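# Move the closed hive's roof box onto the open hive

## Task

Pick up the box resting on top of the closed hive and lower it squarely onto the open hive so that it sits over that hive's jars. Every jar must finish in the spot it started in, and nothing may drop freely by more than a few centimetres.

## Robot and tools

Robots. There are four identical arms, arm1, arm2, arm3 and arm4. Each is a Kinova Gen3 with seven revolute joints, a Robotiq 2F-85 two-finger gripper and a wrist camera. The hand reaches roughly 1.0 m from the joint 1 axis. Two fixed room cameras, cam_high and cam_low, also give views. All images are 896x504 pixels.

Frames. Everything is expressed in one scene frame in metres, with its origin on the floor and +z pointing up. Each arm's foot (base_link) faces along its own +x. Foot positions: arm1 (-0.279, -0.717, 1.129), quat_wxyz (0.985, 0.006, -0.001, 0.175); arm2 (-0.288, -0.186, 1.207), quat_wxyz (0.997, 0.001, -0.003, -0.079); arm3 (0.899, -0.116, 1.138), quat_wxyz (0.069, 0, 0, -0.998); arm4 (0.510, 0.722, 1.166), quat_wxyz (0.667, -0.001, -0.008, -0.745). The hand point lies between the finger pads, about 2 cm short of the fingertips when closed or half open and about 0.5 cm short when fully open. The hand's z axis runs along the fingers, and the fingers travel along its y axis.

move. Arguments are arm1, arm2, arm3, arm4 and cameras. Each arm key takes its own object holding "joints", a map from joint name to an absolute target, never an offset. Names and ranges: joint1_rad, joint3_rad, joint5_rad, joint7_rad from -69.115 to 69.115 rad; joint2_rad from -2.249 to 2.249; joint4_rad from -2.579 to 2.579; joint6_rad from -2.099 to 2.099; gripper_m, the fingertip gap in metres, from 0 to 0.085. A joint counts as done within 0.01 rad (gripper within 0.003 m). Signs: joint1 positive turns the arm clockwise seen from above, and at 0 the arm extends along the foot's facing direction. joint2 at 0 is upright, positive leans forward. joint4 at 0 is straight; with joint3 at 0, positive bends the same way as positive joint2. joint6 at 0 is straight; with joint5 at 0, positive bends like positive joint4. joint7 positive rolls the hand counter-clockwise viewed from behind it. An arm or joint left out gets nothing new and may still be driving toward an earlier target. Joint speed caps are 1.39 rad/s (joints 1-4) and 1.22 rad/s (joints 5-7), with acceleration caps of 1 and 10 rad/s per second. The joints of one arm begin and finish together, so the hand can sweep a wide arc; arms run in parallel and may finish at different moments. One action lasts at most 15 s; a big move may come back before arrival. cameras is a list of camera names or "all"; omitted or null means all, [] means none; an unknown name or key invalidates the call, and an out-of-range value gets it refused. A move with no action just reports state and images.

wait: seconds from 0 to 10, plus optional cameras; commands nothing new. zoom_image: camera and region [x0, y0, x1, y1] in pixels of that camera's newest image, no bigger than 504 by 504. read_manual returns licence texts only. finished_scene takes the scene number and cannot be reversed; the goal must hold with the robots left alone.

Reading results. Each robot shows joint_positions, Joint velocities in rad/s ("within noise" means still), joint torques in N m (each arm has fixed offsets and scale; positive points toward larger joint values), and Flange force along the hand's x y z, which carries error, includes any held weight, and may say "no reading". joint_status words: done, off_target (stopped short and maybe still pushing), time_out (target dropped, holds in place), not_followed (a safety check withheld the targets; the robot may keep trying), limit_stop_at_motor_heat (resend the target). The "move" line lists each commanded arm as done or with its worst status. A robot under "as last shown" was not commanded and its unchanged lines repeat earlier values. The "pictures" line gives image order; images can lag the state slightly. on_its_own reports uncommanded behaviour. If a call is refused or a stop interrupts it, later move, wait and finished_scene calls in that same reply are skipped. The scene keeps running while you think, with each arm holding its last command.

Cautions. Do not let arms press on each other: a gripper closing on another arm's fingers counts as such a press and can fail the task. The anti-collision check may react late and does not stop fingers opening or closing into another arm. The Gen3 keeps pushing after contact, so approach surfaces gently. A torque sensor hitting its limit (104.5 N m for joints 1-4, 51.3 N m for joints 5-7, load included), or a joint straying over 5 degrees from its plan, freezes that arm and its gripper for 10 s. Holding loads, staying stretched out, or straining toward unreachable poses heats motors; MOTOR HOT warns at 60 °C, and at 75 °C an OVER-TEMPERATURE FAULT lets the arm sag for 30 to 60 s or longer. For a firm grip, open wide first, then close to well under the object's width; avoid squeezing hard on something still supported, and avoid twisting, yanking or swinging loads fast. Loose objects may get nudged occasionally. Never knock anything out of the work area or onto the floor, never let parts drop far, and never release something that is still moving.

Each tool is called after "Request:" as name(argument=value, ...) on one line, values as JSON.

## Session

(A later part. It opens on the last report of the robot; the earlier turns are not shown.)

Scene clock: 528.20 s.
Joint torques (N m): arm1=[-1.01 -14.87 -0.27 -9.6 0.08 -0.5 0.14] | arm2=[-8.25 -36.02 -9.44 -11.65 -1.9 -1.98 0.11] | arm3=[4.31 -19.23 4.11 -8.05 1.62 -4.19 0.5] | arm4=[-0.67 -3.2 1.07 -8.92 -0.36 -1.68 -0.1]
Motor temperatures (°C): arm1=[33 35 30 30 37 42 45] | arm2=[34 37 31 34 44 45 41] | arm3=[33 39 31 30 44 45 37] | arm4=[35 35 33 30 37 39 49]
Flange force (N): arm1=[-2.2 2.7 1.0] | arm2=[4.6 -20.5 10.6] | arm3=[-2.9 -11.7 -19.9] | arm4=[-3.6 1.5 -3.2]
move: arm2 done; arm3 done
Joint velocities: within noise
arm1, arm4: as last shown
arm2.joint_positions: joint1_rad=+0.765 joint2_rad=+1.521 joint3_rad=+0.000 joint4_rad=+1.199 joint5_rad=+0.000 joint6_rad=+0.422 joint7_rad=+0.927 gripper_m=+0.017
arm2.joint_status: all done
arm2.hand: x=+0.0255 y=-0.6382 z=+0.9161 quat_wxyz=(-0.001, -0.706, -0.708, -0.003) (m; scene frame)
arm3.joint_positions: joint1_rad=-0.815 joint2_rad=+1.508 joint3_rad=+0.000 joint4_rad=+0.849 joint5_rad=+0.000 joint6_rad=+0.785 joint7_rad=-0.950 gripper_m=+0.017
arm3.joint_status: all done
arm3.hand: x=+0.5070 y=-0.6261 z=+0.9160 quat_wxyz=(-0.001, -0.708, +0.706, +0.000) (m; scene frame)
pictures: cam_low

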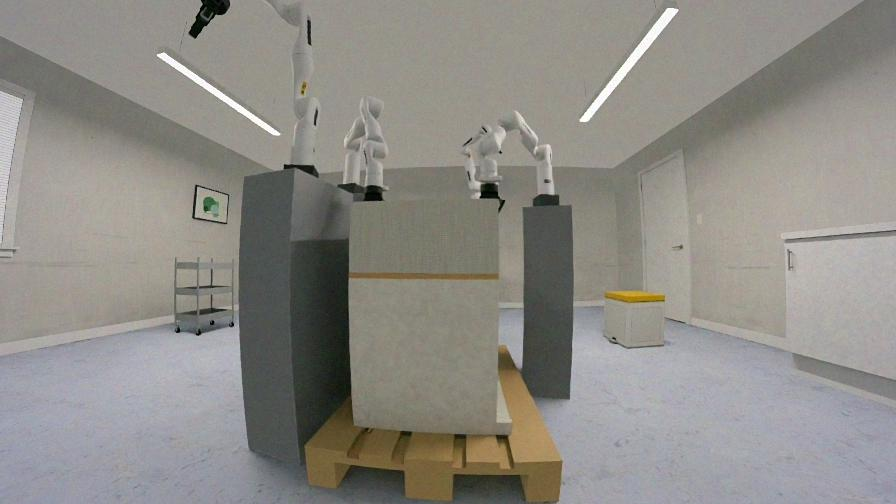

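Request:
move(arm2={"joints":{"joint2_rad":1.5262,"joint4_rad":1.1941,"joint6_rad":0.4213}}, cameras=[])

Request:
move(arm2={"joints":{"gripper_m":0.03}}, arm3={"joints":{"gripper_m":0.03}}, cameras=[])

Request:
move(arm2={"joints":{"gripper_m":0.08}}, arm3={"joints":{"gripper_m":0.08}})

Request:
zoom_image(camera="cam_low", region=[330, 230, 530, 290])

Request:
zoom_image(camera="cam_high", region=[310, 260, 470, 420])

Scene clock: 536.67 s.
Joint torques (N m): arm1=[-0.99 -14.88 -0.27 -9.6 0.08 -0.47 0.18] | arm2=[-10.05 -9.75 -12.06 -18.43 -2.31 -10.8 0.03] | arm3=[7.83 -18.03 6.75 -6.87 2.53 -3.51 0.46] | arm4=[-0.64 -3.07 1 -8.89 -0.38 -1.68 -0.1]
Motor temperatures (°C): arm1=[33 35 30 30 37 42 45] | arm2=[34 37 31 34 44 45 41] | arm3=[33 39 31 30 44 45 37] | arm4=[35 35 33 30 37 39 49]
Flange force (N): arm1=[-2.3 2.6 1.1] | arm2=[25.4 -38.9 -66.9] | arm3=[1.8 -14.9 -20.1] | arm4=[-3.3 1.5 -3.3]
move: arm2 done
Joint velocities: within noise
arm1, arm3, arm4: as last shown
arm2.joint_positions: joint1_rad=+0.765 joint2_rad=+1.526 joint3_rad=+0.000 joint4_rad=+1.194 joint5_rad=+0.000 joint6_rad=+0.421 joint7_rad=+0.927 gripper_m=+0.017
arm2.joint_status: all done
arm2.hand: x=+0.0256 y=-0.6382 z=+0.9141 quat_wxyz=(-0.002, -0.706, -0.708, -0.003) (m; scene frame)
arm3.hand: x=+0.5071 y=-0.6260 z=+0.9159 quat_wxyz=(-0.001, -0.708, +0.706, +0.000) (m; scene frame)
pictures: none
No camera images: "cameras" was empty.

Scene clock: 537.53 s.
Joint torques (N m): arm1=[-1.04 -14.88 -0.31 -9.62 0.08 -0.5 0.15] | arm2=[-0.24 -22.37 -0.42 -4.22 -0.07 0.23 0.05] | arm3=[0.35 -25.71 0.47 -5.09 -0.18 -0.35 0.22] | arm4=[-0.7 -3.13 0.99 -8.91 -0.33 -1.67 -0.08]
Motor temperatures (°C): arm1=[33 35 30 30 37 42 45] | arm2=[34 37 31 34 44 45 41] | arm3=[33 39 31 30 44 45 37] | arm4=[35 35 33 30 37 39 49]
Flange force (N): arm1=[-2.2 2.8 1.0] | arm2=[3.9 -2.7 -4.8] | arm3=[7.0 4.3 1.4] | arm4=[-3.3 1.4 -3.2]
move: arm2 done; arm3 done
Joint velocities: within noise
arm1: as last shown
arm2.joint_positions: joint1_rad=+0.765 joint2_rad=+1.526 joint3_rad=+0.000 joint4_rad=+1.194 joint5_rad=+0.000 joint6_rad=+0.421 joint7_rad=+0.927 gripper_m=+0.030
arm2.joint_status: all done
arm2.hand: x=+0.0256 y=-0.6381 z=+0.9139 quat_wxyz=(-0.001, -0.706, -0.708, -0.003) (m; scene frame)
arm3.joint_positions: joint1_rad=-0.815 joint2_rad=+1.508 joint3_rad=+0.000 joint4_rad=+0.849 joint5_rad=+0.000 joint6_rad=+0.785 joint7_rad=-0.950 gripper_m=+0.030
arm3.joint_status: all done
arm3.hand: x=+0.5071 y=-0.6260 z=+0.9159 quat_wxyz=(-0.001, -0.708, +0.706, +0.000) (m; scene frame)
arm4.joint_positions: joint1_rad=-0.828 joint2_rad=-0.298 joint3_rad=-0.033 joint4_rad=+1.506 joint5_rad=+0.015 joint6_rad=+1.400 joint7_rad=+2.200 gripper_m=+0.085
arm4.joint_status: not commanded
arm4.hand: x=+0.7087 y=+0.4689 z=+1.7020 quat_wxyz=(-0.194, -0.092, -0.958, +0.190) (m; scene frame)
pictures: none
No camera images: "cameras" was empty.

Scene clock: 538.50 s.
Joint torques (N m): arm1=[-1.07 -14.84 -0.33 -9.54 0.11 -0.49 0.14] | arm2=[-0.21 -22.41 -0.39 -4.21 -0.05 0.22 0.08] | arm3=[0.33 -25.71 0.57 -5.19 -0.14 -0.34 0.24] | arm4=[-0.67 -3.14 1.01 -8.96 -0.36 -1.72 -0.08]
Motor temperatures (°C): arm1=[33 35 30 30 37 42 45] | arm2=[34 37 31 34 44 45 41] | arm3=[33 39 31 30 44 45 37] | arm4=[35 35 33 30 37 39 49]
Flange force (N): arm1=[-2.0 2.8 0.9] | arm2=[3.8 -2.5 -4.7] | arm3=[6.5 3.9 1.3] | arm4=[-3.3 1.6 -3.2]
move: arm2 done; arm3 done
Joint velocities: within noise
arm1.joint_positions: joint1_rad=+2.000 joint2_rad=+0.300 joint3_rad=+0.000 joint4_rad=+1.600 joint5_rad=+0.000 joint6_rad=+1.000 joint7_rad=-1.890 gripper_m=+0.085
arm1.joint_status: not commanded
arm1.hand: x=-0.3421 y=-1.2135 z=+1.4060 quat_wxyz=(-0.071, -0.550, +0.827, -0.090) (m; scene frame)
arm2.joint_positions: joint1_rad=+0.765 joint2_rad=+1.526 joint3_rad=+0.000 joint4_rad=+1.194 joint5_rad=+0.000 joint6_rad=+0.421 joint7_rad=+0.927 gripper_m=+0.080
arm2.joint_status: all done
arm2.hand: x=+0.0255 y=-0.6381 z=+0.9139 quat_wxyz=(-0.001, -0.706, -0.708, -0.003) (m; scene frame)
arm3.joint_positions: joint1_rad=-0.815 joint2_rad=+1.508 joint3_rad=+0.000 joint4_rad=+0.849 joint5_rad=+0.000 joint6_rad=+0.785 joint7_rad=-0.950 gripper_m=+0.080
arm3.joint_status: all done
arm3.hand: x=+0.5071 y=-0.6260 z=+0.9159 quat_wxyz=(-0.001, -0.708, +0.706, +0.000) (m; scene frame)
arm4: as last shown
pictures: arm1_cam_wrist, arm2_cam_wrist, arm3_cam_wrist, arm4_cam_wrist, cam_high, cam_low

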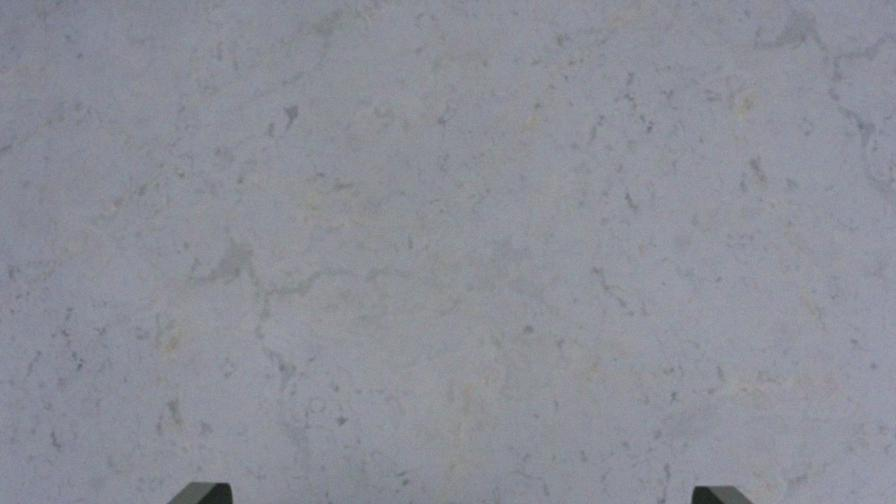

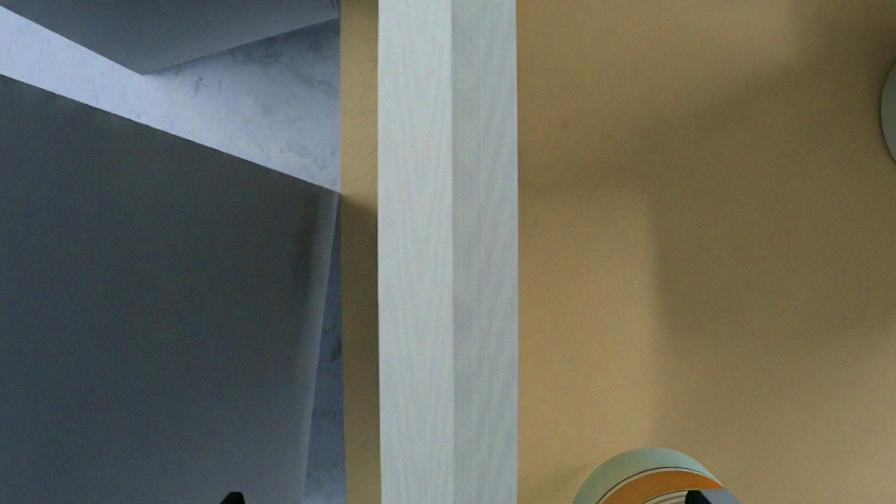

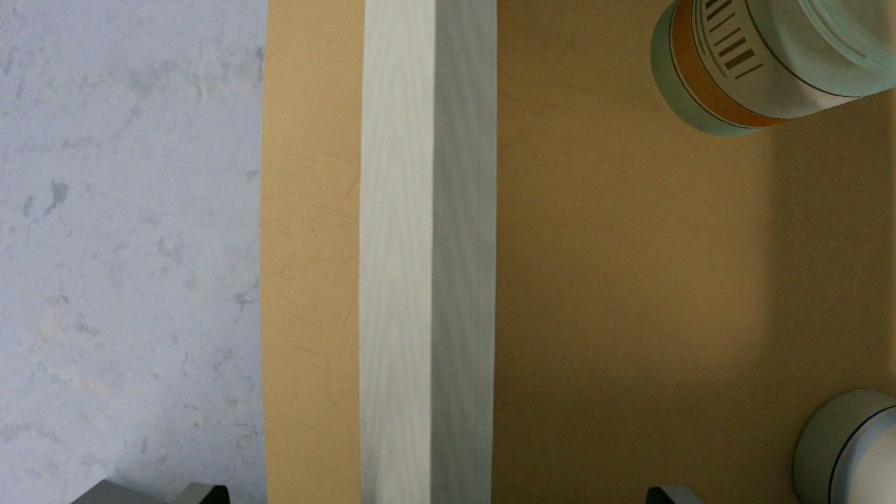

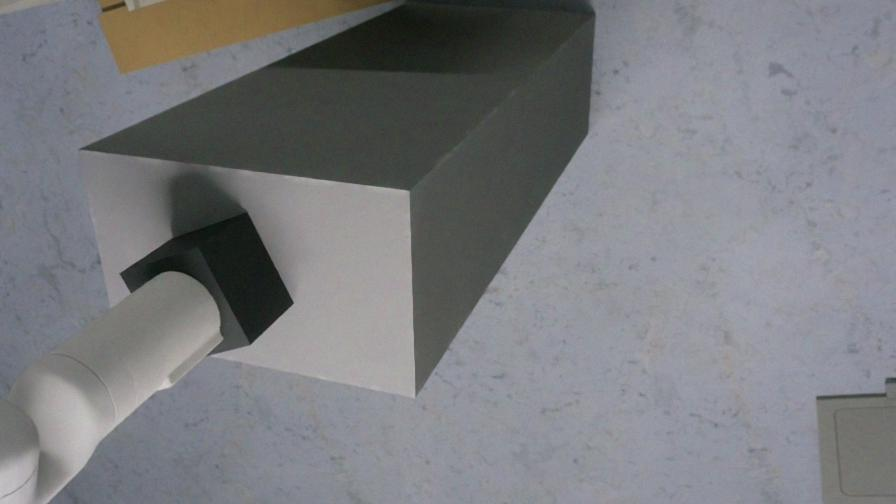

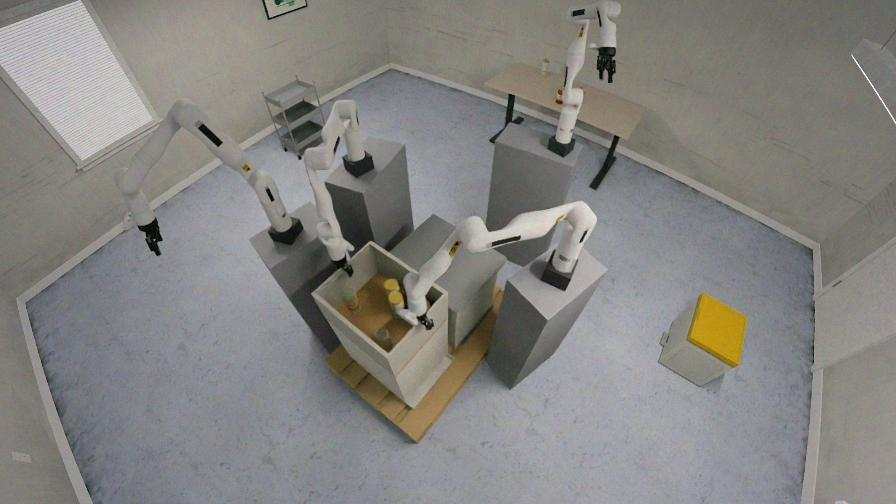

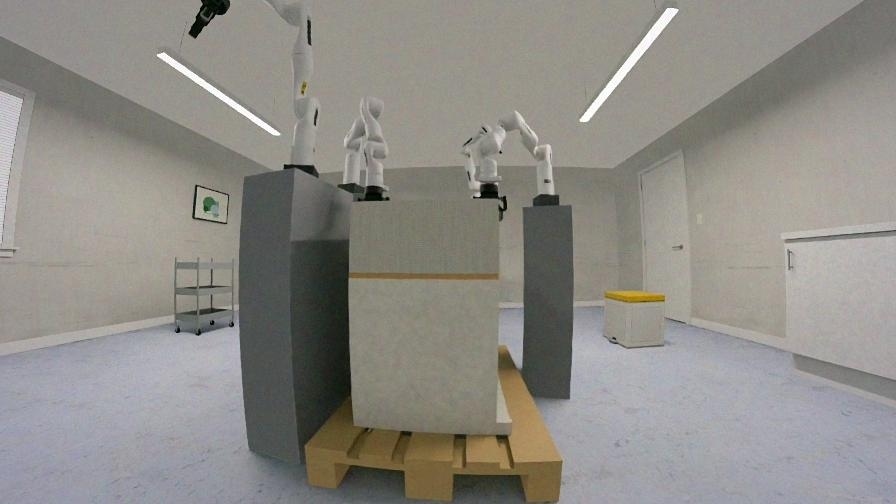

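Scaled by 2.520 from the camera's 896x504 image, which has a finer 1280x720 frame.

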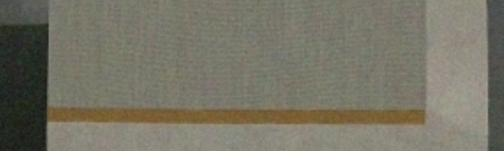

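Scaled by 3.150 from the camera's 896x504 image, which has a finer 1280x720 frame.

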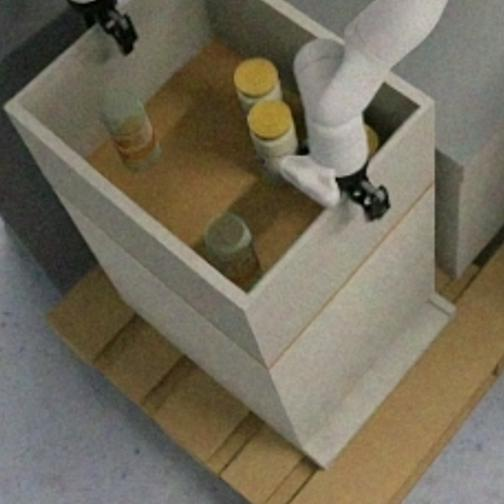

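Request:
move(arm2={"joints":{"joint2_rad":1.2716,"joint4_rad":1.3707,"joint6_rad":0.4993}}, arm3={"joints":{"joint2_rad":1.2694,"joint4_rad":1.02,"joint6_rad":0.8522}}, cameras=["cam_high"])

Request:
finished_scene(scene=1)

Scene clock: 543.97 s.
Joint torques (N m): arm1=[-0.97 -14.85 -0.32 -9.6 0.09 -0.52 0.09] | arm2=[-0.25 -22.11 -0.44 -4.84 -0.05 0.23 0.06] | arm3=[0.27 -25.4 0.46 -5.58 -0.17 -0.33 0.26] | arm4=[-0.72 -3.12 1.07 -8.87 -0.31 -1.69 -0.11]
Motor temperatures (°C): arm1=[33 35 30 30 37 42 45] | arm2=[34 37 31 34 44 45 41] | arm3=[33 39 31 30 44 45 37] | arm4=[35 35 33 30 37 39 49]
Flange force (N): arm1=[-2.2 2.8 0.9] | arm2=[3.8 -2.6 -3.7] | arm3=[5.9 3.6 0.1] | arm4=[-3.5 1.5 -3.4]
move: arm2 done; arm3 done
Joint velocities: within noise
arm1, arm4: as last shown
arm2.joint_positions: joint1_rad=+0.765 joint2_rad=+1.272 joint3_rad=+0.000 joint4_rad=+1.371 joint5_rad=+0.000 joint6_rad=+0.499 joint7_rad=+0.927 gripper_m=+0.080
arm2.joint_status: all done
arm2.hand: x=+0.0271 y=-0.6412 z=+1.0301 quat_wxyz=(-0.001, -0.706, -0.708, -0.003) (m; scene frame)
arm3.joint_positions: joint1_rad=-0.815 joint2_rad=+1.269 joint3_rad=+0.000 joint4_rad=+1.020 joint5_rad=+0.000 joint6_rad=+0.852 joint7_rad=-0.950 gripper_m=+0.080
arm3.joint_status: all done
arm3.hand: x=+0.5093 y=-0.6229 z=+1.0299 quat_wxyz=(-0.001, -0.708, +0.706, +0.000) (m; scene frame)
pictures: cam_high

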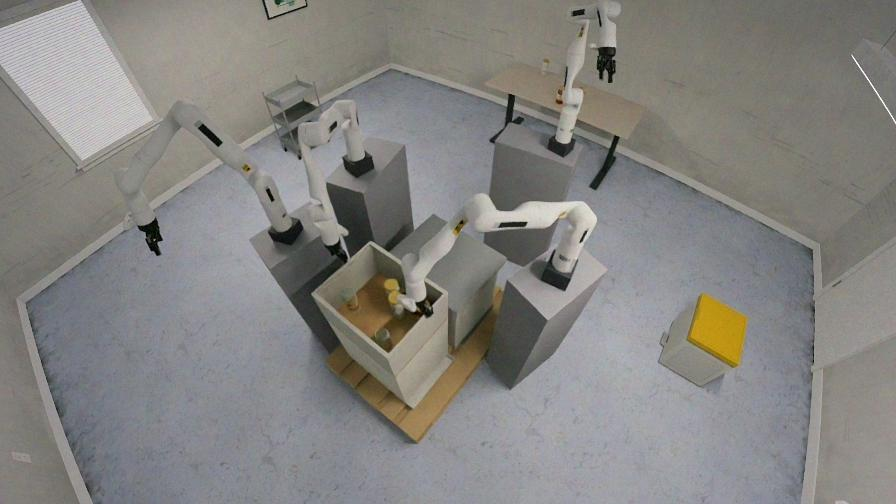

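The scene is finished: the task was done.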